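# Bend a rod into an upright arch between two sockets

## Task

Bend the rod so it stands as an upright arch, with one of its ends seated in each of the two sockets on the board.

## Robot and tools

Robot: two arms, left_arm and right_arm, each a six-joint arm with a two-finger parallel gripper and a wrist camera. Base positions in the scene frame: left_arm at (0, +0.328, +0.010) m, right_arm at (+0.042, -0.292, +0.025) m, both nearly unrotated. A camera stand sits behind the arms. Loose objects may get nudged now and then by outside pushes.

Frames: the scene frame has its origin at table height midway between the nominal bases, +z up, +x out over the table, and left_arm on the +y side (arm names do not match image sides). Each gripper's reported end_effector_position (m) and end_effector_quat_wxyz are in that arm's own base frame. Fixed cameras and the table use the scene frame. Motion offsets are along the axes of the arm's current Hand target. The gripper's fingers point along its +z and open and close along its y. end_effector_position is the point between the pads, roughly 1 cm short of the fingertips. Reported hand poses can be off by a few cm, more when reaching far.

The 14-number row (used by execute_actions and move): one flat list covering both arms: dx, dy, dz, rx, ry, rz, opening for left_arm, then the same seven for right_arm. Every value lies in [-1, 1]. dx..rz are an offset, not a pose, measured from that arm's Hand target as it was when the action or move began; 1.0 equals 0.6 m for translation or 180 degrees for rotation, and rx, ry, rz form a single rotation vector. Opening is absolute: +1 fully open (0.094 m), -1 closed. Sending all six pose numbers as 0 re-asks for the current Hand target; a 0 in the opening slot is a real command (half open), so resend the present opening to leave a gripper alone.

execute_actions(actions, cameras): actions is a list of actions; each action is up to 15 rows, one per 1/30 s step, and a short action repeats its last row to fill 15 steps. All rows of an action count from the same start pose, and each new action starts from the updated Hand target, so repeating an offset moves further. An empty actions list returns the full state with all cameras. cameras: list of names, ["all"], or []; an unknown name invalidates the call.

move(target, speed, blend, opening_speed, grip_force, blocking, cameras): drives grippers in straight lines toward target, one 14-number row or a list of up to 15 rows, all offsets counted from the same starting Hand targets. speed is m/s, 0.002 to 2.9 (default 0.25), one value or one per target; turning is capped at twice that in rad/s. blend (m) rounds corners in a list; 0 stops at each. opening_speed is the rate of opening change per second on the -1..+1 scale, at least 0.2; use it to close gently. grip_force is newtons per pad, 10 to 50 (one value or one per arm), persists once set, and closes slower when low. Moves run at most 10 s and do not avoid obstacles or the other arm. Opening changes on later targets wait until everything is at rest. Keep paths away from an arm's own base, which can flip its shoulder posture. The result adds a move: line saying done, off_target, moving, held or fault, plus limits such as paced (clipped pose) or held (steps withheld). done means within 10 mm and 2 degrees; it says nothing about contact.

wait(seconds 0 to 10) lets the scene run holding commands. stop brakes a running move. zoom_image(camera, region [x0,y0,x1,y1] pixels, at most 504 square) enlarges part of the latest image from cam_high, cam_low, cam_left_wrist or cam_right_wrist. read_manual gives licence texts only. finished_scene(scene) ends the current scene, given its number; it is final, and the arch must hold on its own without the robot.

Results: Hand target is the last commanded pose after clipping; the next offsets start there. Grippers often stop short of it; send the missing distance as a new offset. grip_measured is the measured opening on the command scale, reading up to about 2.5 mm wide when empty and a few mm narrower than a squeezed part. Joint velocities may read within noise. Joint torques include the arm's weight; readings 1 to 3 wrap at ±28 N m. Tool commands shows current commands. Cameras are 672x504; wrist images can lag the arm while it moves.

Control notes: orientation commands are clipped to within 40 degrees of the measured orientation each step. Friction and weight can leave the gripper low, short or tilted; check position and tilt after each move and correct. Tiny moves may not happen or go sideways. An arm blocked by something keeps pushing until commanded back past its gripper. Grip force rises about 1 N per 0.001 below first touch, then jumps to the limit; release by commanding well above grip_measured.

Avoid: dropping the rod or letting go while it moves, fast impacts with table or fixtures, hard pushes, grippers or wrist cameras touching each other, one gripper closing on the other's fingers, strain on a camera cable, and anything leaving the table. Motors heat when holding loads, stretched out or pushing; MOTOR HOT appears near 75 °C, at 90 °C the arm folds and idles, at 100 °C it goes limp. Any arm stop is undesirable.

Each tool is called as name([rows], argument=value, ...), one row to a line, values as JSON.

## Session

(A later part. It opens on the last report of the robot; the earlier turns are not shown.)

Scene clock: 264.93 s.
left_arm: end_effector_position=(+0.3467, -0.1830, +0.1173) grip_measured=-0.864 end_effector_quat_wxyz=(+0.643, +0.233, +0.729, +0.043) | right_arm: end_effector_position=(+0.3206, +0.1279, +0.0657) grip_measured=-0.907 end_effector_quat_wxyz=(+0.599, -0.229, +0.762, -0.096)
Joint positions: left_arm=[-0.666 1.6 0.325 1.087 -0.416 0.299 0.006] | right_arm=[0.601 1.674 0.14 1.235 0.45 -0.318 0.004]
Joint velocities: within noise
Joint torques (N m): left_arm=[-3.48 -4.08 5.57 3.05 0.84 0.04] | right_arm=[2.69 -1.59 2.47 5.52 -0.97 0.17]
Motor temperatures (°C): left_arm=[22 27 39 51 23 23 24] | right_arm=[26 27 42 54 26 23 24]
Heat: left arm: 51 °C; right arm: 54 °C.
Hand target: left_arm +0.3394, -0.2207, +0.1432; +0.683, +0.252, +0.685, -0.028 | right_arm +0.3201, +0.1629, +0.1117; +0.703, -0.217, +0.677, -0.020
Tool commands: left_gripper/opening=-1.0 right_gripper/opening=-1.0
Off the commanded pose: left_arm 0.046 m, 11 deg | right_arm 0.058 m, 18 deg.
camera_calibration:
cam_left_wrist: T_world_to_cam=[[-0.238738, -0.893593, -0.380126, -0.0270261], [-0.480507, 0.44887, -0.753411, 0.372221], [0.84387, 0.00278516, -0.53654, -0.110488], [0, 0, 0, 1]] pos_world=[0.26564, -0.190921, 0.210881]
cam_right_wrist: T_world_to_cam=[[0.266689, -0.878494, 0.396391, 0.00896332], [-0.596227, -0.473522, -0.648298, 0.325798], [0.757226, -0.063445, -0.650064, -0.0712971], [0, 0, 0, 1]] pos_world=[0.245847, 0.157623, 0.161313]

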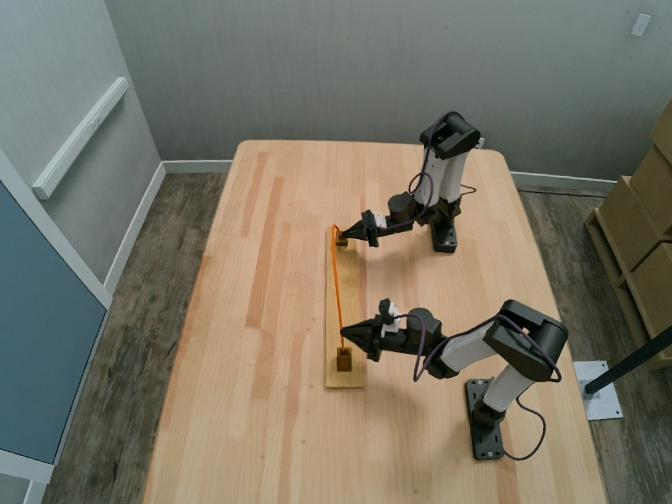

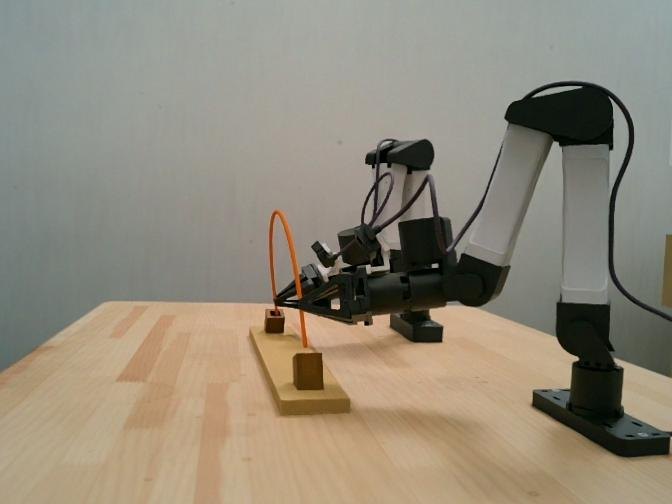

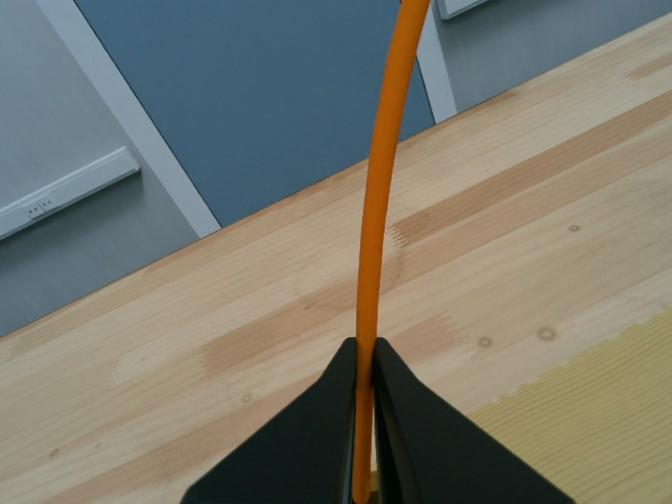

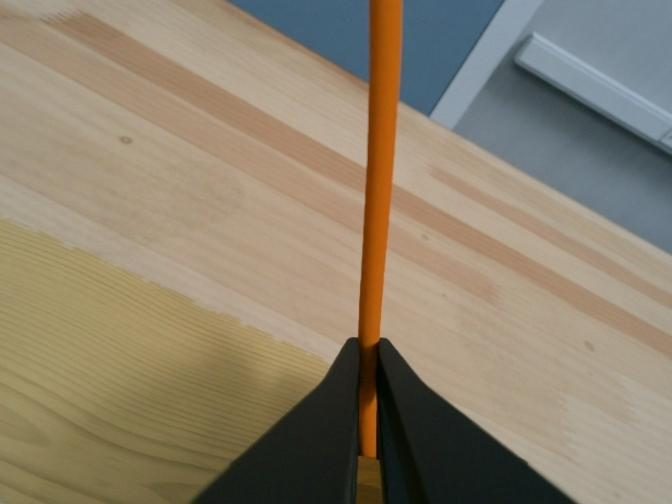

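move([
  [0.0338, -0.0100, -0.0047, 0, 0, 0, -1.0, 0, 0, 0, 0, 0, 0, -1.0],
  [0.0752, -0.0075, -0.0095, 0, 0, 0, -1.0, 0, 0, 0, 0, 0, 0, -1.0],
], speed=0.05, blend=0.005, cameras=["cam_high", "cam_low", "cam_left_wrist", "cam_right_wrist"])

Scene clock: 274.73 s.
left_arm: end_effector_position=(+0.3389, -0.1763, +0.0770) grip_measured=-0.864 end_effector_quat_wxyz=(+0.646, +0.227, +0.728, +0.039) | right_arm: end_effector_position=(+0.3204, +0.1284, +0.0657) grip_measured=-0.907 end_effector_quat_wxyz=(+0.598, -0.232, +0.761, -0.098)
Joint positions: left_arm=[-0.666 1.87 0.252 1.44 -0.419 0.29 0.006] | right_arm=[0.602 1.674 0.14 1.235 0.45 -0.324 0.004]
Joint torques (N m): left_arm=[-1.4 -4.51 3.77 2.99 1.11 0.1] | right_arm=[2.59 -1.58 2.48 5.53 -0.96 0.17]
Motor temperatures (°C): left_arm=[23 27 38 51 23 23 25] | right_arm=[26 27 41 60 26 23 24]
Heat: left arm: 51 °C; right arm: 60 °C.
Hand target: left_arm +0.3350, -0.2086, +0.0994; +0.683, +0.252, +0.685, -0.028 | right_arm +0.3201, +0.1629, +0.1117; +0.703, -0.217, +0.677, -0.020
Off the commanded pose: left_arm 0.039 m, 10 deg | right_arm 0.058 m, 18 deg.
move: off_target (left_arm, right_arm)
camera_calibration:
cam_left_wrist: T_world_to_cam=[[-0.232696, -0.899949, -0.368706, -0.0421445], [-0.478434, 0.435993, -0.76224, 0.332912], [0.846731, -0.000968929, -0.53202, -0.127506], [0, 0, 0, 1]] pos_world=[0.257433, -0.183199, 0.170384]
cam_right_wrist: T_world_to_cam=[[0.269139, -0.87532, 0.40172, 0.00788852], [-0.594214, -0.479176, -0.645988, 0.325841], [0.75794, -0.064847, -0.649093, -0.0711825], [0, 0, 0, 1]] pos_world=[0.245448, 0.158424, 0.161116]

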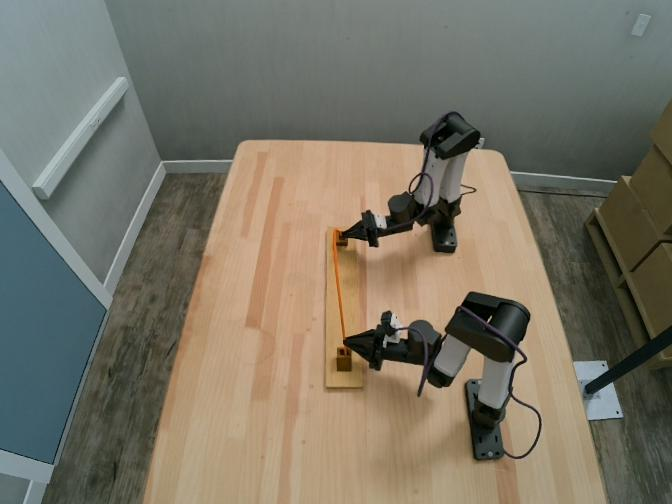

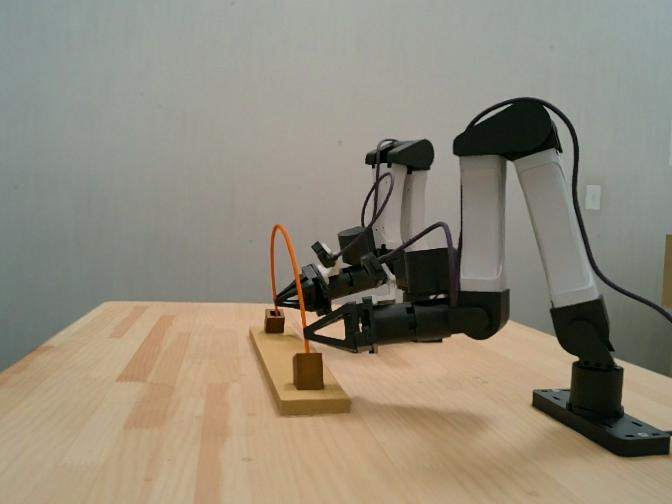

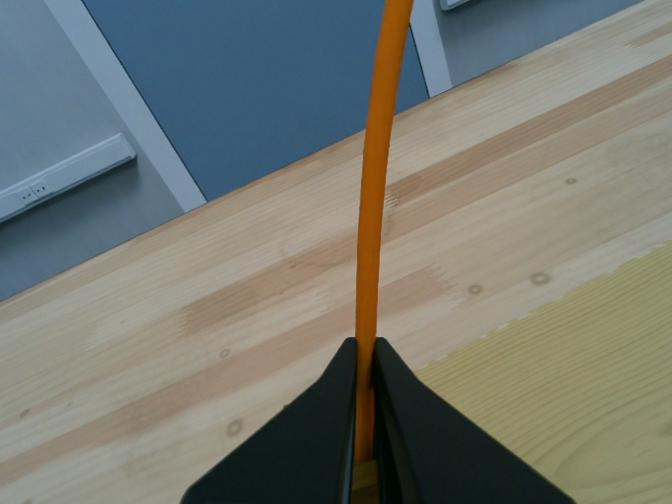

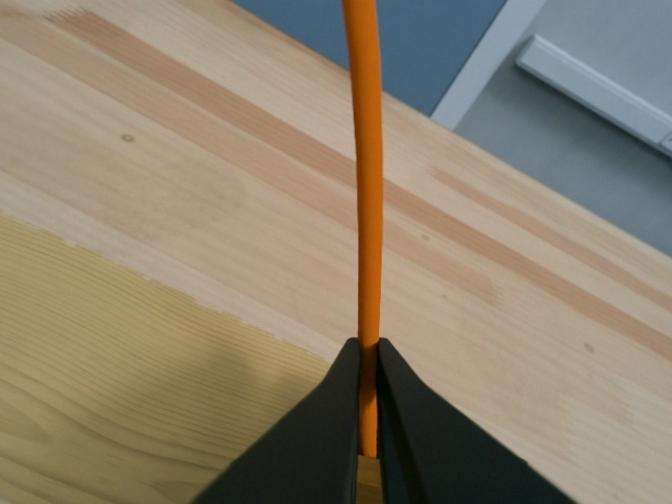

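move(target=[0, 0, 0, 0, 0, 0, -1.0, 0.0453, -0.0035, 0.0038, 0, 0, 0, -1.0], speed=0.05, cameras=["cam_high", "cam_low", "cam_right_wrist"])

zoom_image(camera="cam_high", region=[310, 200, 380, 260])

zoom_image(camera="cam_low", region=[235, 220, 365, 420])

Scene clock: 278.13 s.
left_arm: end_effector_position=(+0.3392, -0.1758, +0.0770) grip_measured=-0.864 end_effector_quat_wxyz=(+0.646, +0.226, +0.728, +0.040) | right_arm: end_effector_position=(+0.3295, +0.1311, +0.0588) grip_measured=-0.907 end_effector_quat_wxyz=(+0.592, -0.231, +0.765, -0.102)
Joint positions: left_arm=[-0.665 1.87 0.252 1.44 -0.419 0.29 0.006] | right_arm=[0.595 1.735 0.18 1.241 0.452 -0.324 0.004]
Joint torques (N m): left_arm=[-1.54 -4.42 3.75 3 1.12 0.1] | right_arm=[-0.32 1.28 -0.38 6.05 -1.28 0.3]
Motor temperatures (°C): left_arm=[23 27 38 51 24 23 25] | right_arm=[26 27 40 62 26 23 24]
Heat: left arm: 51 °C; right arm: 62 °C.
Hand target: left_arm +0.3350, -0.2086, +0.0994; +0.683, +0.252, +0.685, -0.028 | right_arm +0.3251, +0.1529, +0.0867; +0.703, -0.217, +0.677, -0.020
Off the commanded pose: left_arm 0.040 m, 11 deg | right_arm 0.036 m, 19 deg.
move: off_target (left_arm, right_arm)
camera_calibration:
cam_right_wrist: T_world_to_cam=[[0.266226, -0.874098, 0.406295, 0.0111727], [-0.606469, -0.479518, -0.634238, 0.331519], [0.749212, -0.0775547, -0.657774, -0.077372], [0, 0, 0, 1]] pos_world=[0.25605, 0.162735, 0.154829]
Images, in order (width x height): cam_high 672x504, cam_low 672x504, cam_right_wrist 672x504.

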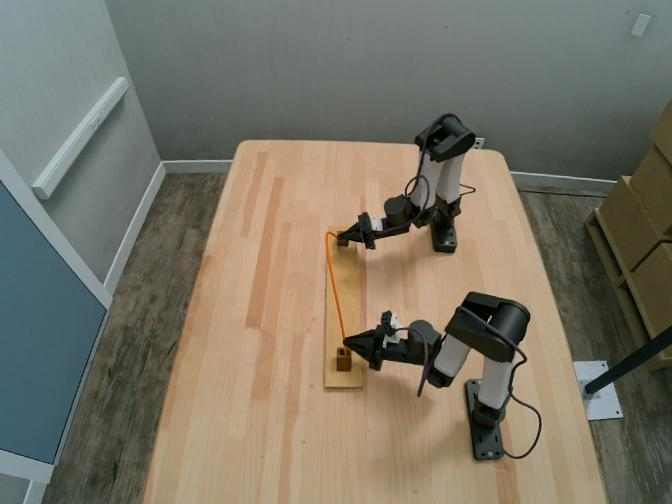

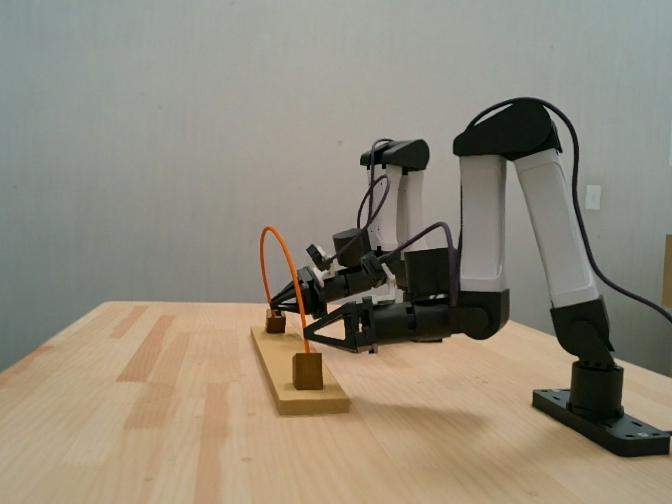

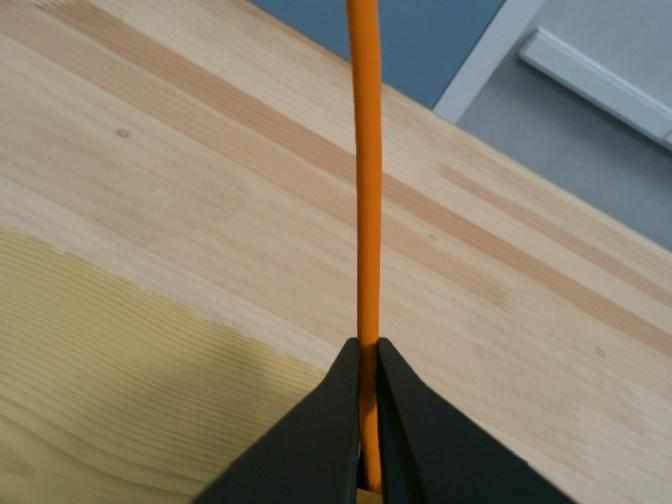

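Scaled by 7.200 from the camera's 672x504 image, which has a finer 960x720 frame.

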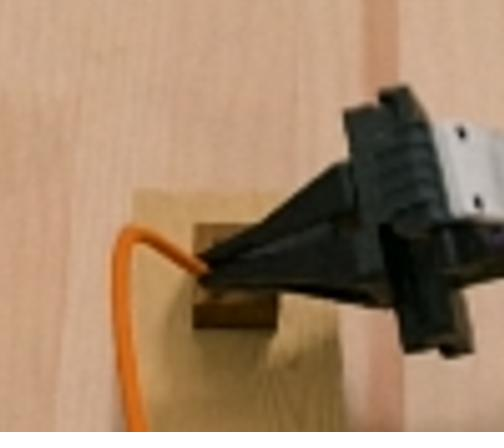

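Scaled by 2.520 from the camera's 672x504 image, which has a finer 960x720 frame.

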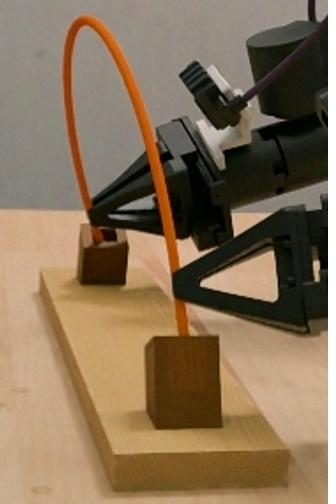

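move(target=[0, 0, 0, 0, 0, 0, -1.0, 0, 0, 0, 0, 0, 0, -0.5], speed=0.05, opening_speed=0.4, cameras=["cam_high", "cam_low", "cam_right_wrist"])

zoom_image(camera="cam_high", region=[310, 200, 380, 260])

zoom_image(camera="cam_low", region=[235, 220, 365, 420])

Scene clock: 283.73 s.
left_arm: end_effector_position=(+0.3391, -0.1760, +0.0770) grip_measured=-0.864 end_effector_quat_wxyz=(+0.646, +0.230, +0.727, +0.042) | right_arm: end_effector_position=(+0.3233, +0.1257, +0.0420) grip_measured=-0.501 end_effector_quat_wxyz=(+0.572, -0.239, +0.778, -0.102)
Joint positions: left_arm=[-0.665 1.87 0.252 1.44 -0.417 0.298 0.006] | right_arm=[0.584 1.769 0.16 1.241 0.435 -0.313 0.023]
Joint torques (N m): left_arm=[-1.52 -4.42 3.77 3 1.11 0.1] | right_arm=[0.38 -0.65 0.08 6.12 -1.13 0.18]
Motor temperatures (°C): left_arm=[22 27 38 51 24 23 25] | right_arm=[26 27 40 68 26 23 24]
Heat: left arm: 51 °C; right arm: 68 °C.
Hand target: left_arm +0.3350, -0.2086, +0.0994; +0.683, +0.252, +0.685, -0.028 | right_arm +0.3251, +0.1529, +0.0867; +0.703, -0.217, +0.677, -0.020
Off the commanded pose: left_arm 0.040 m, 11 deg | right_arm 0.052 m, 21 deg.
move: off_target (left_arm, right_arm)
camera_calibration:
cam_right_wrist: T_world_to_cam=[[0.287713, -0.867505, 0.405778, 0.0071753], [-0.635749, -0.489877, -0.596526, 0.323654], [0.716271, -0.0863445, -0.69246, -0.0710332], [0, 0, 0, 1]] pos_world=[0.254578, 0.158642, 0.140969]
Images, in order (width x height): cam_high 672x504, cam_low 672x504, cam_right_wrist 672x504.

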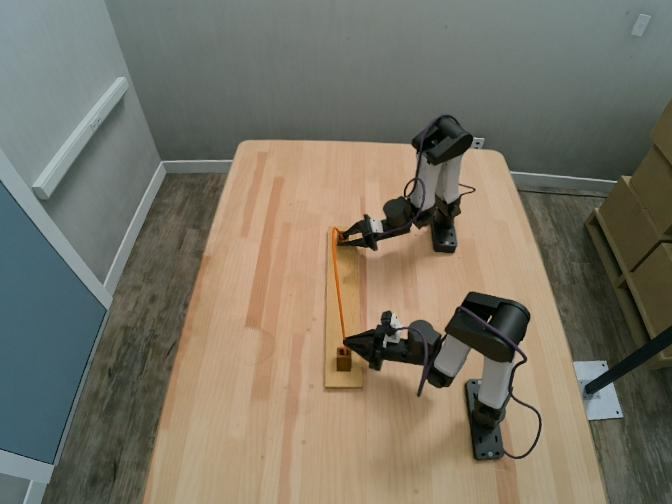

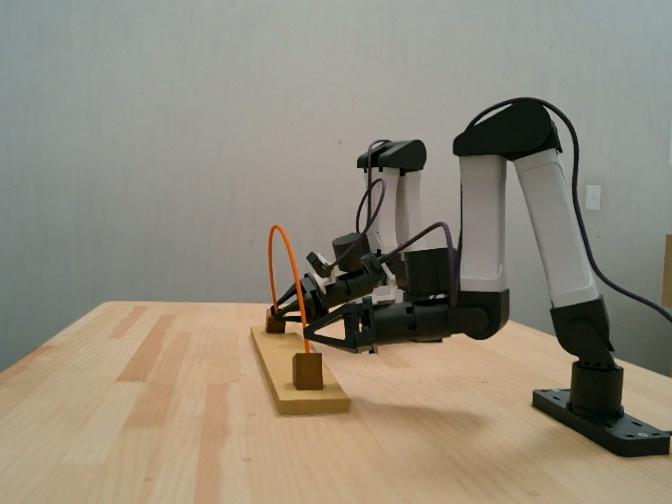

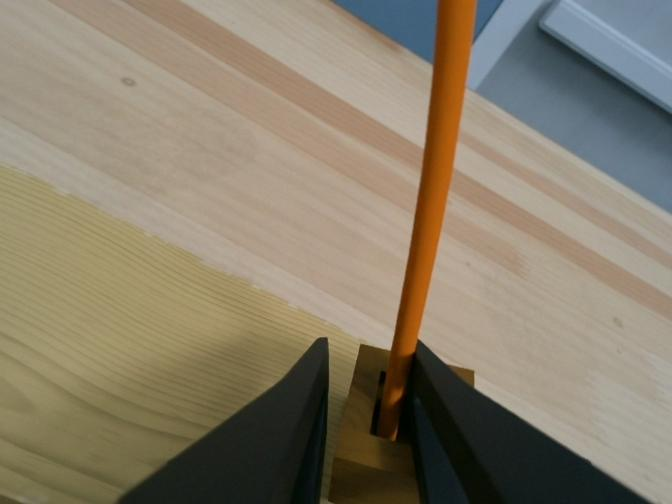

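Scaled by 7.200 from the camera's 672x504 image, which has a finer 960x720 frame.

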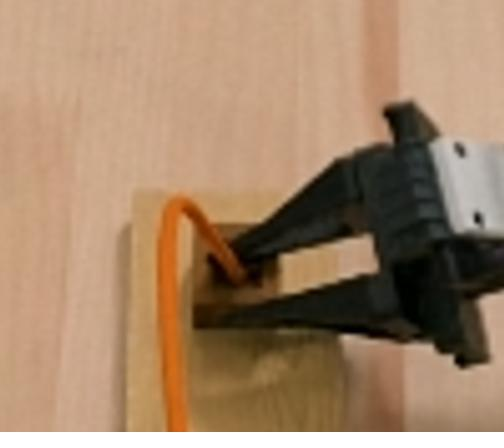

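Scaled by 2.520 from the camera's 672x504 image, which has a finer 960x720 frame.

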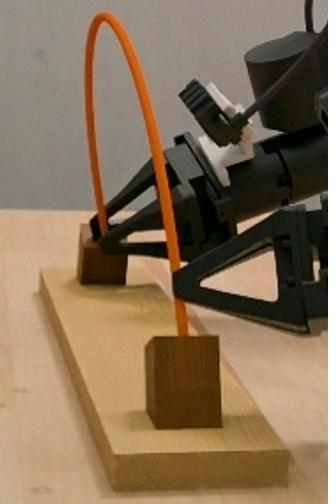

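move([
  [0, 0, 0, 0, 0, 0, -1.0, -0.0232, 0.0025, -0.0625, 0, 0, 0, -0.5],
  [0, 0, 0, 0, 0, 0, -1.0, -0.1803, -0.0528, -0.0643, 0, 0, 0, -0.5],
], speed=0.1, cameras=["cam_high", "cam_low", "cam_right_wrist"])

Scene clock: 290.57 s.
left_arm: end_effector_position=(+0.3375, -0.1851, +0.0797) grip_measured=-0.864 end_effector_quat_wxyz=(+0.651, +0.243, +0.719, +0.021) | right_arm: end_effector_position=(+0.2863, +0.1408, +0.1878) grip_measured=-0.501 end_effector_quat_wxyz=(+0.699, -0.209, +0.683, -0.031)
Joint positions: left_arm=[-0.665 1.873 0.253 1.457 -0.367 0.299 0.006] | right_arm=[0.69 0.944 0.144 0.776 0.437 -0.33 0.023]
Joint torques (N m): left_arm=[-1.35 -3.96 4.05 2.93 0.63 0.06] | right_arm=[0.1 -2.47 9.42 2.04 -0.38 -0.04]
Motor temperatures (°C): left_arm=[22 28 37 51 24 23 25] | right_arm=[26 27 40 70 26 23 24]
Heat: left arm: 51 °C; right arm: 70 °C.
Hand target: left_arm +0.3350, -0.2086, +0.0994; +0.683, +0.252, +0.685, -0.028 | right_arm +0.2874, +0.1483, +0.1997; +0.703, -0.217, +0.677, -0.020
Off the commanded pose: left_arm 0.031 m, 8 deg | right_arm 0.014 m, 2 deg.
move: off_target (left_arm, right_arm)
camera_calibration:
cam_right_wrist: T_world_to_cam=[[0.280678, -0.905629, 0.317892, -0.00438997], [-0.386235, -0.409778, -0.82638, 0.354901], [0.878659, 0.109166, -0.464802, -0.0589765], [0, 0, 0, 1]] pos_world=[0.190128, 0.147893, 0.267266]
Images, in order (width x height): cam_high 672x504, cam_low 672x504, cam_right_wrist 672x504.

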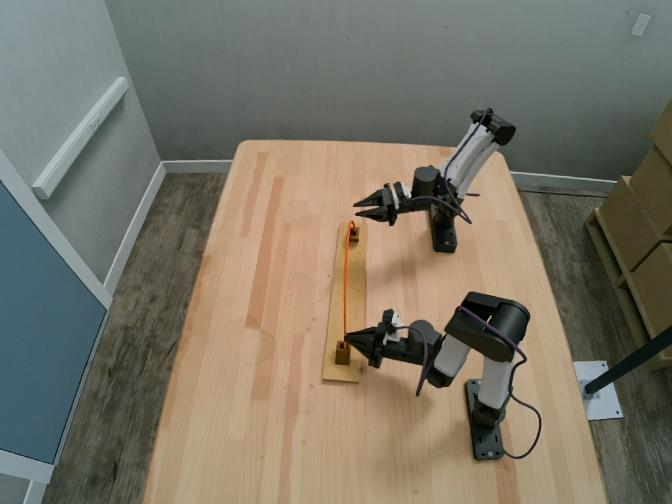

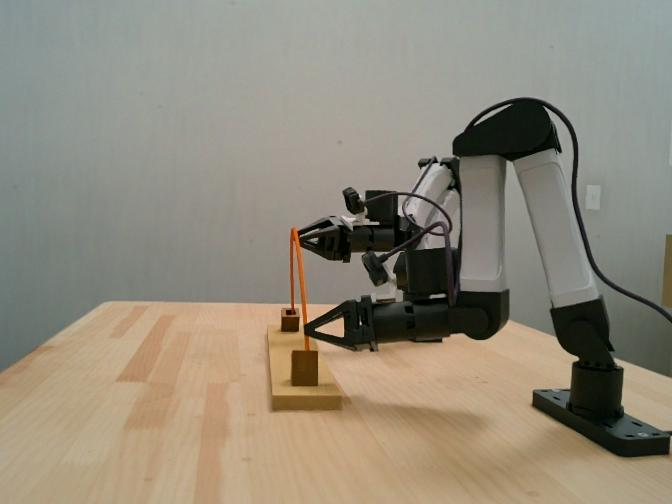

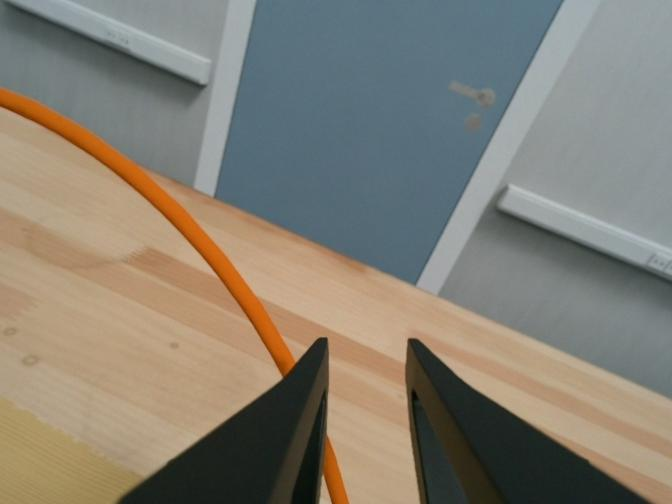

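move(target=[0.0248, 0.0008, -0.0030, 0, 0, 0, -1.0, 0, 0, 0, 0, 0, 0, -0.5], speed=0.04, cameras=["cam_high", "cam_low", "cam_left_wrist"])

zoom_image(camera="cam_high", region=[315, 310, 395, 400])

zoom_image(camera="cam_low", region=[245, 220, 375, 420])

zoom_image(camera="cam_high", region=[320, 200, 400, 260])

Scene clock: 299.17 s.
left_arm: end_effector_position=(+0.3387, -0.1876, +0.0772) grip_measured=-0.864 end_effector_quat_wxyz=(+0.650, +0.246, +0.718, +0.018) | right_arm: end_effector_position=(+0.2863, +0.1408, +0.1874) grip_measured=-0.501 end_effector_quat_wxyz=(+0.698, -0.209, +0.684, -0.031)
Joint positions: left_arm=[-0.663 1.891 0.261 1.466 -0.356 0.301 0.006] | right_arm=[0.69 0.944 0.144 0.775 0.437 -0.33 0.023]
Joint torques (N m): left_arm=[-0.34 -2.35 2.51 2.98 0.65 -0.03] | right_arm=[0.09 -2.48 9.46 2.03 -0.38 -0.04]
Motor temperatures (°C): left_arm=[22 27 37 53 24 23 25] | right_arm=[26 27 42 63 26 23 23]
Heat: left arm: 53 °C; right arm: 63 °C.
Hand target: left_arm +0.3345, -0.2029, +0.0855; +0.683, +0.252, +0.685, -0.028 | right_arm +0.2874, +0.1483, +0.1997; +0.703, -0.217, +0.677, -0.020
Off the commanded pose: left_arm 0.018 m, 8 deg | right_arm 0.014 m, 2 deg.
joint sent to its limit (left arm) — joint 4 (wrist pitch), upper limit. The joint targets are off in position and orientation.
move: off_target (left_arm, right_arm)
camera_calibration:
cam_left_wrist: T_world_to_cam=[[-0.284236, -0.886731, -0.364578, -0.0326237], [-0.445893, 0.458896, -0.768501, 0.331594], [0.848758, -0.0558732, -0.525822, -0.138728], [0, 0, 0, 1]] pos_world=[0.256329, -0.188847, 0.16999]
Images, in order (width x height): cam_high 672x504, cam_low 672x504, cam_left_wrist 672x504.

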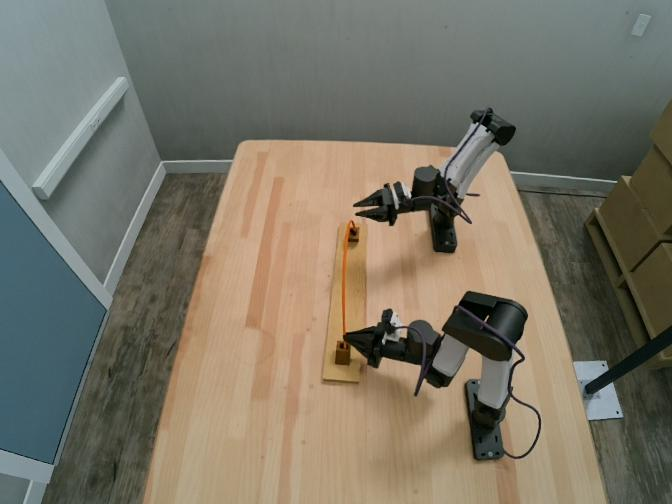

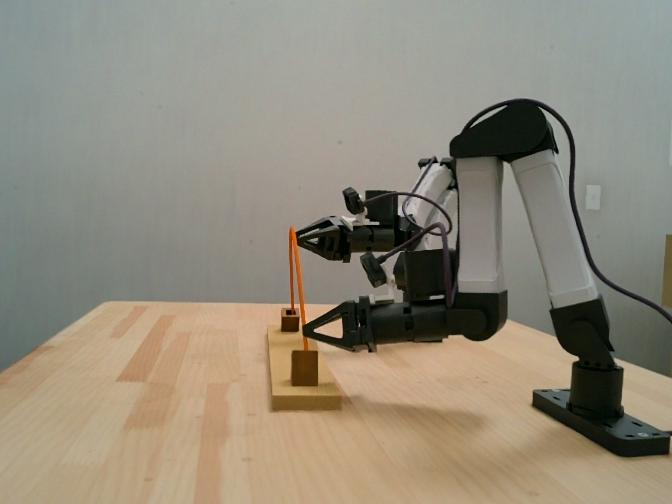

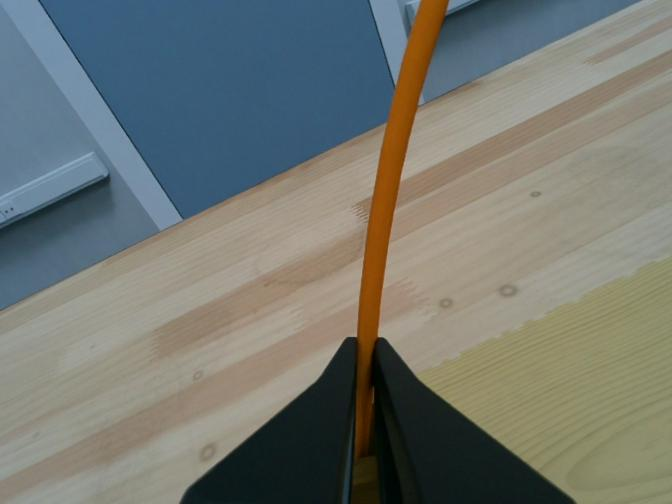

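Scaled by 5.600 from the camera's 672x504 image, which has a finer 960x720 frame.

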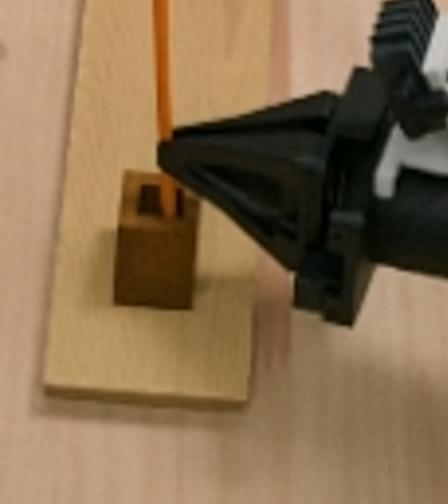

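Scaled by 2.520 from the camera's 672x504 image, which has a finer 960x720 frame.

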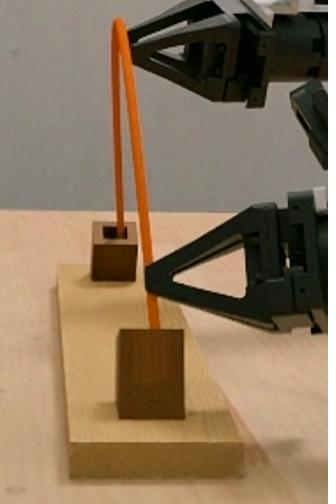

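Scaled by 6.300 from the camera's 672x504 image, which has a finer 960x720 frame.

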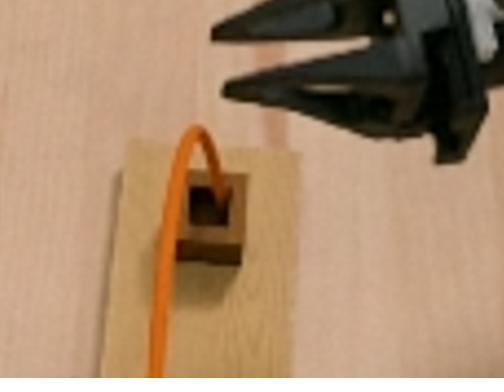

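move(target=[0.0332, 0.0008, -0.0038, 0.0136, 0.0387, -0.0170, -1.0, 0, 0, 0, 0, 0, 0, -0.5], speed=0.05, cameras=["cam_left_wrist", "cam_low"])

Scene clock: 312.67 s.
left_arm: end_effector_position=(+0.3420, -0.1855, +0.0780) grip_measured=-0.864 end_effector_quat_wxyz=(+0.651, +0.236, +0.722, -0.007) | right_arm: end_effector_position=(+0.2863, +0.1408, +0.1874) grip_measured=-0.501 end_effector_quat_wxyz=(+0.698, -0.209, +0.684, -0.031)
Joint positions: left_arm=[-0.629 1.886 0.261 1.464 -0.299 0.258 0.006] | right_arm=[0.69 0.944 0.144 0.775 0.437 -0.33 0.023]
Joint torques (N m): left_arm=[-0.23 -4.53 1.76 1.91 0.55 -0.31] | right_arm=[0.09 -2.5 9.44 2.03 -0.38 -0.04]
Motor temperatures (°C): left_arm=[22 27 36 52 24 23 25] | right_arm=[26 27 44 58 26 23 23]
Heat: left arm: 52 °C; right arm: 58 °C.
Hand target: left_arm +0.3337, -0.1955, +0.0669; +0.633, +0.249, +0.731, -0.046 | right_arm +0.2874, +0.1483, +0.1997; +0.703, -0.217, +0.677, -0.020
Off the commanded pose: left_arm 0.017 m, 5 deg | right_arm 0.014 m, 2 deg.
move: off_target (left_arm, right_arm)
camera_calibration:
cam_left_wrist: T_world_to_cam=[[-0.30374, -0.898978, -0.315565, -0.0290322], [-0.451506, 0.427476, -0.783202, 0.329962], [0.838978, -0.0954102, -0.535736, -0.14409], [0, 0, 0, 1]] pos_world=[0.261051, -0.180898, 0.172071]
Images, in order (width x height): cam_low 672x504, cam_left_wrist 672x504.

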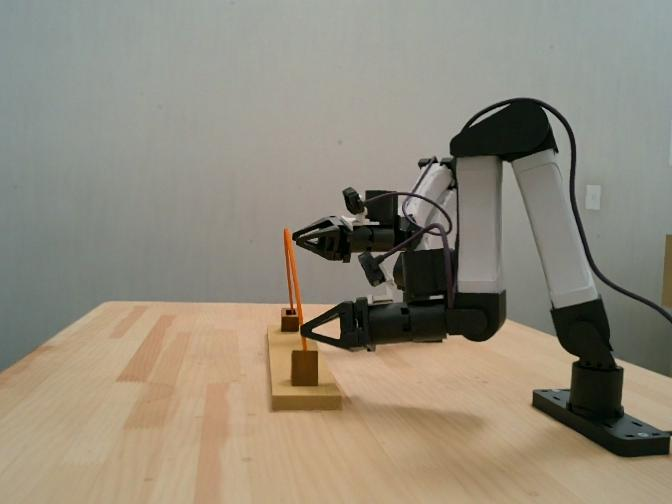

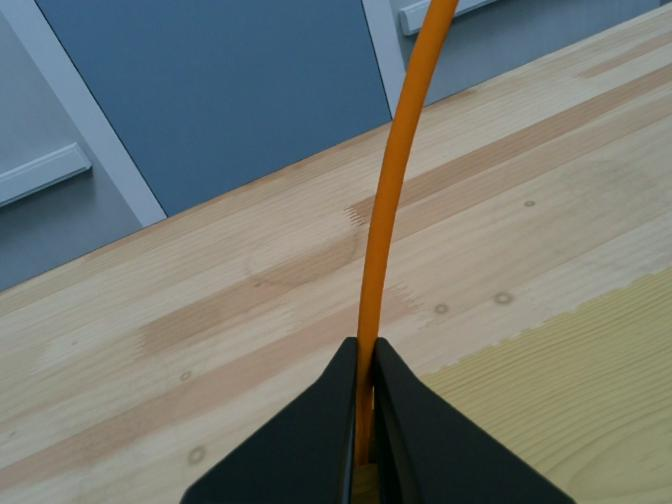

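move(target=[0.0300, 0.0, -0.0030, 0.0, 0.0, 0.0, -1.0, 0, 0, 0, 0, 0, 0, -0.5], speed=0.05, cameras=["cam_left_wrist", "cam_low", "cam_high"])

zoom_image(camera="cam_low", region=[245, 220, 375, 420])

Scene clock: 315.17 s.
left_arm: end_effector_position=(+0.3469, -0.1880, +0.0730) grip_measured=-0.864 end_effector_quat_wxyz=(+0.648, +0.241, +0.723, -0.013) | right_arm: end_effector_position=(+0.2863, +0.1408, +0.1874) grip_measured=-0.501 end_effector_quat_wxyz=(+0.698, -0.209, +0.684, -0.031)
Joint positions: left_arm=[-0.614 1.919 0.281 1.471 -0.269 0.256 0.006] | right_arm=[0.69 0.944 0.144 0.775 0.437 -0.33 0.023]
Joint torques (N m): left_arm=[-0.09 0.29 -0.96 2.88 0.4 -0.29] | right_arm=[0.1 -2.5 9.43 2.04 -0.38 -0.04]
Motor temperatures (°C): left_arm=[22 27 36 52 24 23 25] | right_arm=[26 27 45 57 26 23 23]
Heat: left arm: 52 °C; right arm: 57 °C.
Hand target: left_arm +0.3308, -0.1893, +0.0502; +0.633, +0.249, +0.731, -0.046 | right_arm +0.2874, +0.1483, +0.1997; +0.703, -0.217, +0.677, -0.020
Off the commanded pose: left_arm 0.028 m, 4 deg | right_arm 0.014 m, 2 deg.
move: off_target (left_arm, right_arm)
camera_calibration:
cam_left_wrist: T_world_to_cam=[[-0.319493, -0.895018, -0.311236, -0.0254263], [-0.451739, 0.432585, -0.780258, 0.330153], [0.83298, -0.108689, -0.542522, -0.151196], [0, 0, 0, 1]] pos_world=[0.266963, -0.18201, 0.167663]
Images, in order (width x height): cam_high 672x504, cam_low 672x504, cam_left_wrist 672x504.

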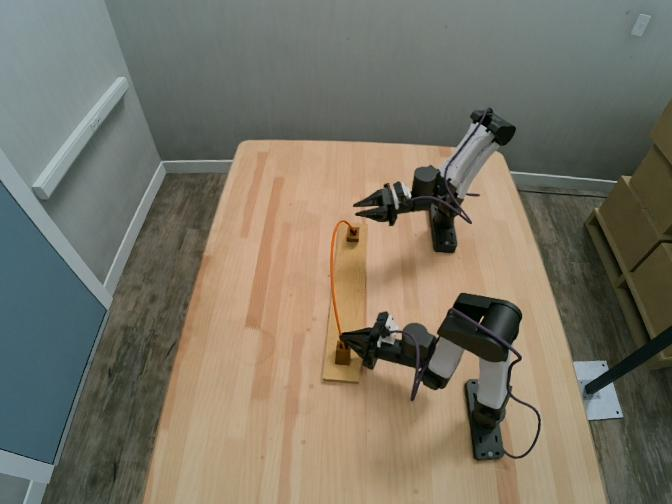

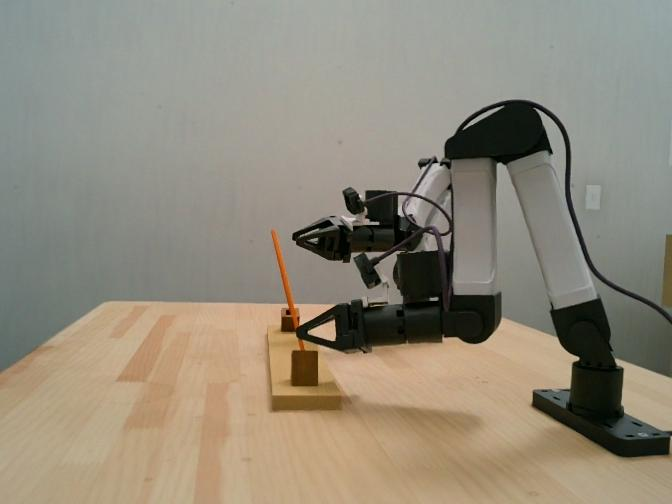

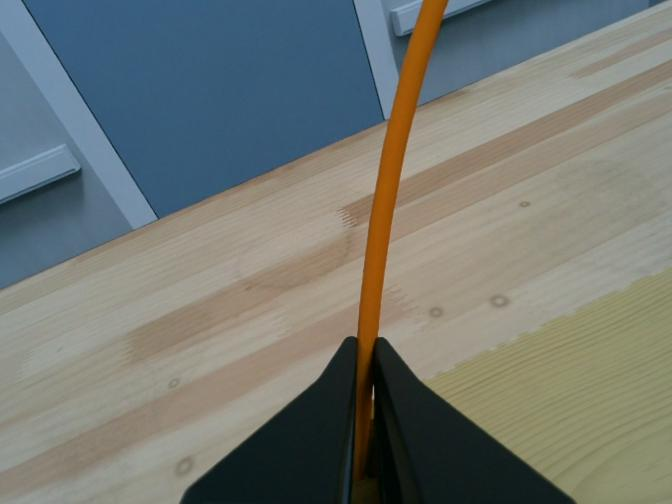

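Scaled by 2.520 from the camera's 672x504 image, which has a finer 960x720 frame.

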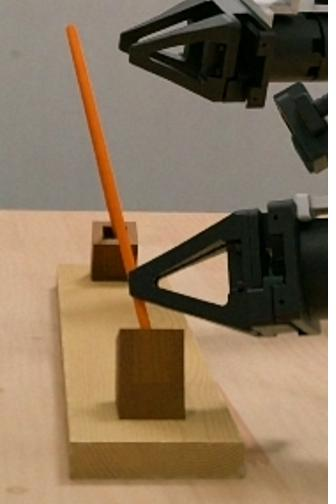

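move(target=[0.0, 0.0, 0.0, 0.0, 0.0, 0.0, -0.5, 0, 0, 0, 0, 0, 0, -0.5], speed=0.05, opening_speed=0.2, cameras=["cam_left_wrist", "cam_low", "cam_high"])

zoom_image(camera="cam_low", region=[245, 200, 375, 420])

zoom_image(camera="cam_high", region=[300, 200, 400, 400])

Scene clock: 319.60 s.
left_arm: end_effector_position=(+0.3422, -0.1920, +0.0612) grip_measured=-0.502 end_effector_quat_wxyz=(+0.635, +0.251, +0.730, -0.028) | right_arm: end_effector_position=(+0.2863, +0.1408, +0.1874) grip_measured=-0.501 end_effector_quat_wxyz=(+0.698, -0.209, +0.684, -0.031)
Joint positions: left_arm=[-0.615 1.946 0.275 1.472 -0.236 0.24 0.023] | right_arm=[0.69 0.944 0.144 0.775 0.437 -0.33 0.023]
Joint torques (N m): left_arm=[-0.44 -0.9 -0.43 2.95 0.11 -0.12] | right_arm=[0.1 -2.5 9.43 2.04 -0.38 -0.04]
Motor temperatures (°C): left_arm=[22 27 36 53 24 23 25] | right_arm=[26 27 45 56 26 23 23]
Heat: left arm: 53 °C; right arm: 56 °C.
Hand target: left_arm +0.3308, -0.1893, +0.0502; +0.633, +0.249, +0.731, -0.046 | right_arm +0.2874, +0.1483, +0.1997; +0.703, -0.217, +0.677, -0.020
Off the commanded pose: left_arm 0.016 m, 2 deg | right_arm 0.014 m, 2 deg.
joint sent to its limit (left arm) — joint 4 (wrist pitch), upper limit. The joint targets still meet the commanded pose.
move: off_target (left_arm, right_arm)
camera_calibration:
cam_left_wrist: T_world_to_cam=[[-0.357262, -0.885318, -0.297617, -0.020315], [-0.465941, 0.445099, -0.764713, 0.326849], [0.809483, -0.13453, -0.571523, -0.1492], [0, 0, 0, 1]] pos_world=[0.265809, -0.183537, 0.158628]
Images, in order (width x height): cam_high 672x504, cam_low 672x504, cam_left_wrist 672x504.

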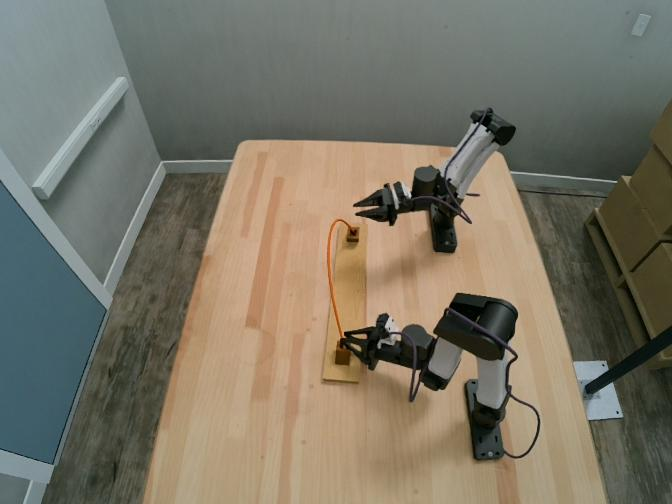

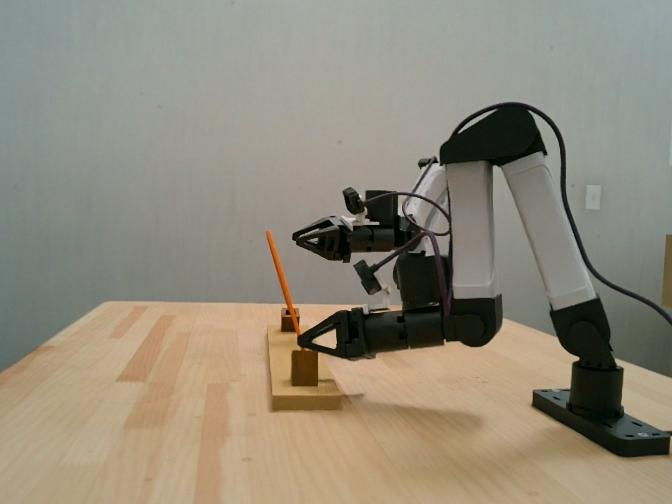

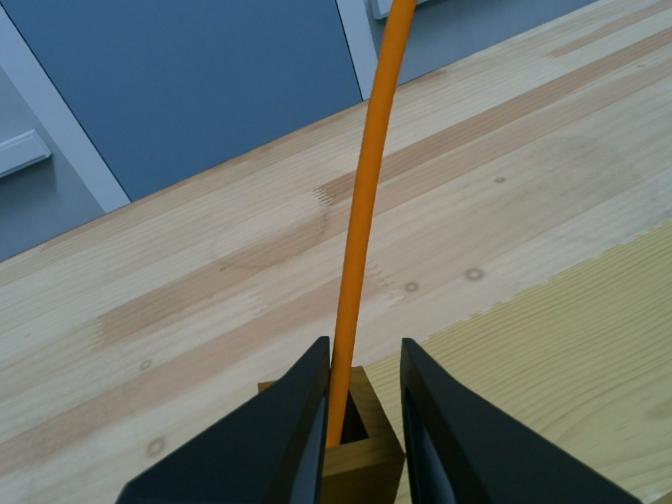

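Scaled by 2.291 from the camera's 672x504 image, which has a finer 960x720 frame.

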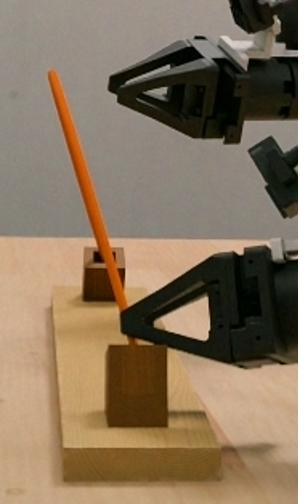

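Scaled by 2.520 from the camera's 672x504 image, which has a finer 960x720 frame.

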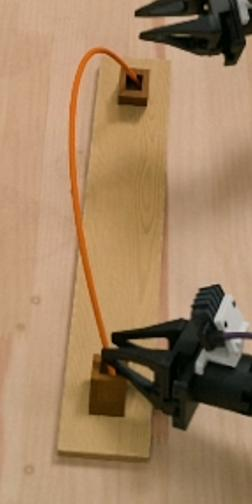

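move([
  [0, 0, -0.0833, 0, 0, 0, -0.4, 0, 0, 0, 0, 0, 0, -0.5],
  [-0.158, 0.0413, -0.1155, 0, 0, 0, -0.4, 0, 0, 0, 0, 0, 0, -0.5],
], speed=0.1, cameras=["cam_left_wrist", "cam_low", "cam_high"])

zoom_image(camera="cam_low", region=[245, 200, 375, 420])

zoom_image(camera="cam_high", region=[300, 200, 400, 400])

Scene clock: 328.70 s.
left_arm: end_effector_position=(+0.2808, -0.1687, +0.1439) grip_measured=-0.402 end_effector_quat_wxyz=(+0.622, +0.260, +0.737, -0.047) | right_arm: end_effector_position=(+0.2863, +0.1408, +0.1874) grip_measured=-0.501 end_effector_quat_wxyz=(+0.698, -0.209, +0.684, -0.031)
Joint positions: left_arm=[-0.675 0.992 0.187 0.573 -0.255 0.204 0.028] | right_arm=[0.69 0.944 0.144 0.775 0.437 -0.33 0.023]
Joint torques (N m): left_arm=[-0.77 -2.32 9.14 1.95 -0.29 0.11] | right_arm=[0.1 -2.5 9.44 2.04 -0.38 -0.04]
Motor temperatures (°C): left_arm=[22 27 36 54 23 23 24] | right_arm=[26 27 46 55 26 23 23]
Heat: left arm: 54 °C; right arm: 55 °C.
Hand target: left_arm +0.2856, -0.1702, +0.1597; +0.633, +0.249, +0.731, -0.046 | right_arm +0.2874, +0.1483, +0.1997; +0.703, -0.217, +0.677, -0.020
Off the commanded pose: left_arm 0.017 m, 2 deg | right_arm 0.014 m, 2 deg.
move: off_target (left_arm, right_arm)
camera_calibration:
cam_left_wrist: T_world_to_cam=[[-0.398173, -0.87495, -0.275536, 0.0131184], [-0.478213, 0.454318, -0.751603, 0.354196], [0.782797, -0.167503, -0.59931, -0.0431158], [0, 0, 0, 1]] pos_world=[0.208355, -0.156662, 0.24399]
Images, in order (width x height): cam_high 672x504, cam_low 672x504, cam_left_wrist 672x504.

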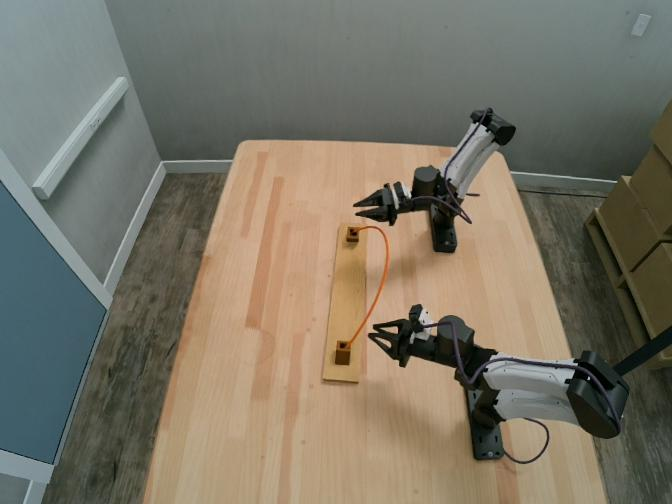

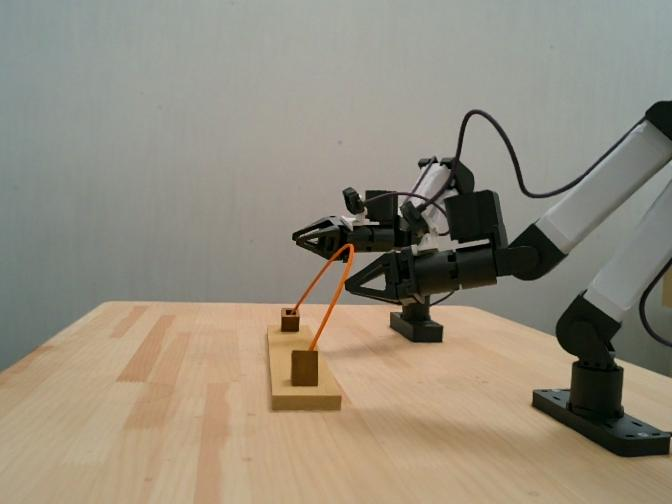

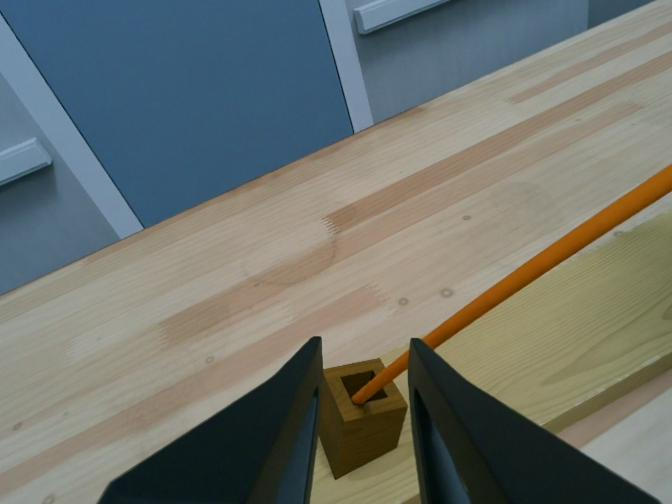

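Scaled by 2.291 from the camera's 672x504 image, which has a finer 960x720 frame.

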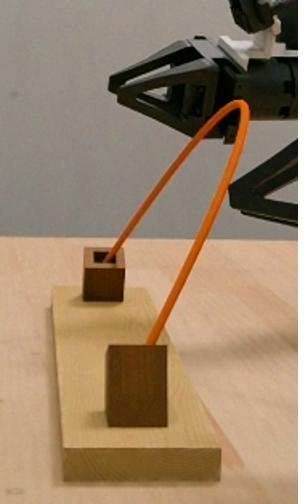

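Scaled by 2.520 from the camera's 672x504 image, which has a finer 960x720 frame.

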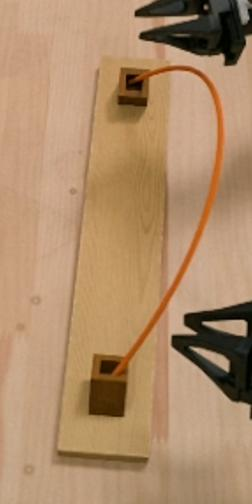

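zoom_image(camera="cam_left_wrist", region=[300, 330, 440, 490])

Scaled by 3.150 from the camera's 672x504 image, which has a finer 960x720 frame.

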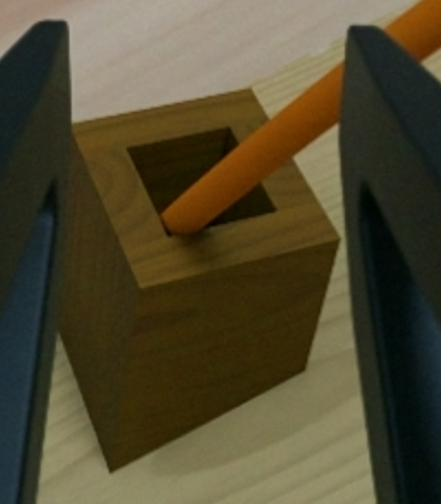

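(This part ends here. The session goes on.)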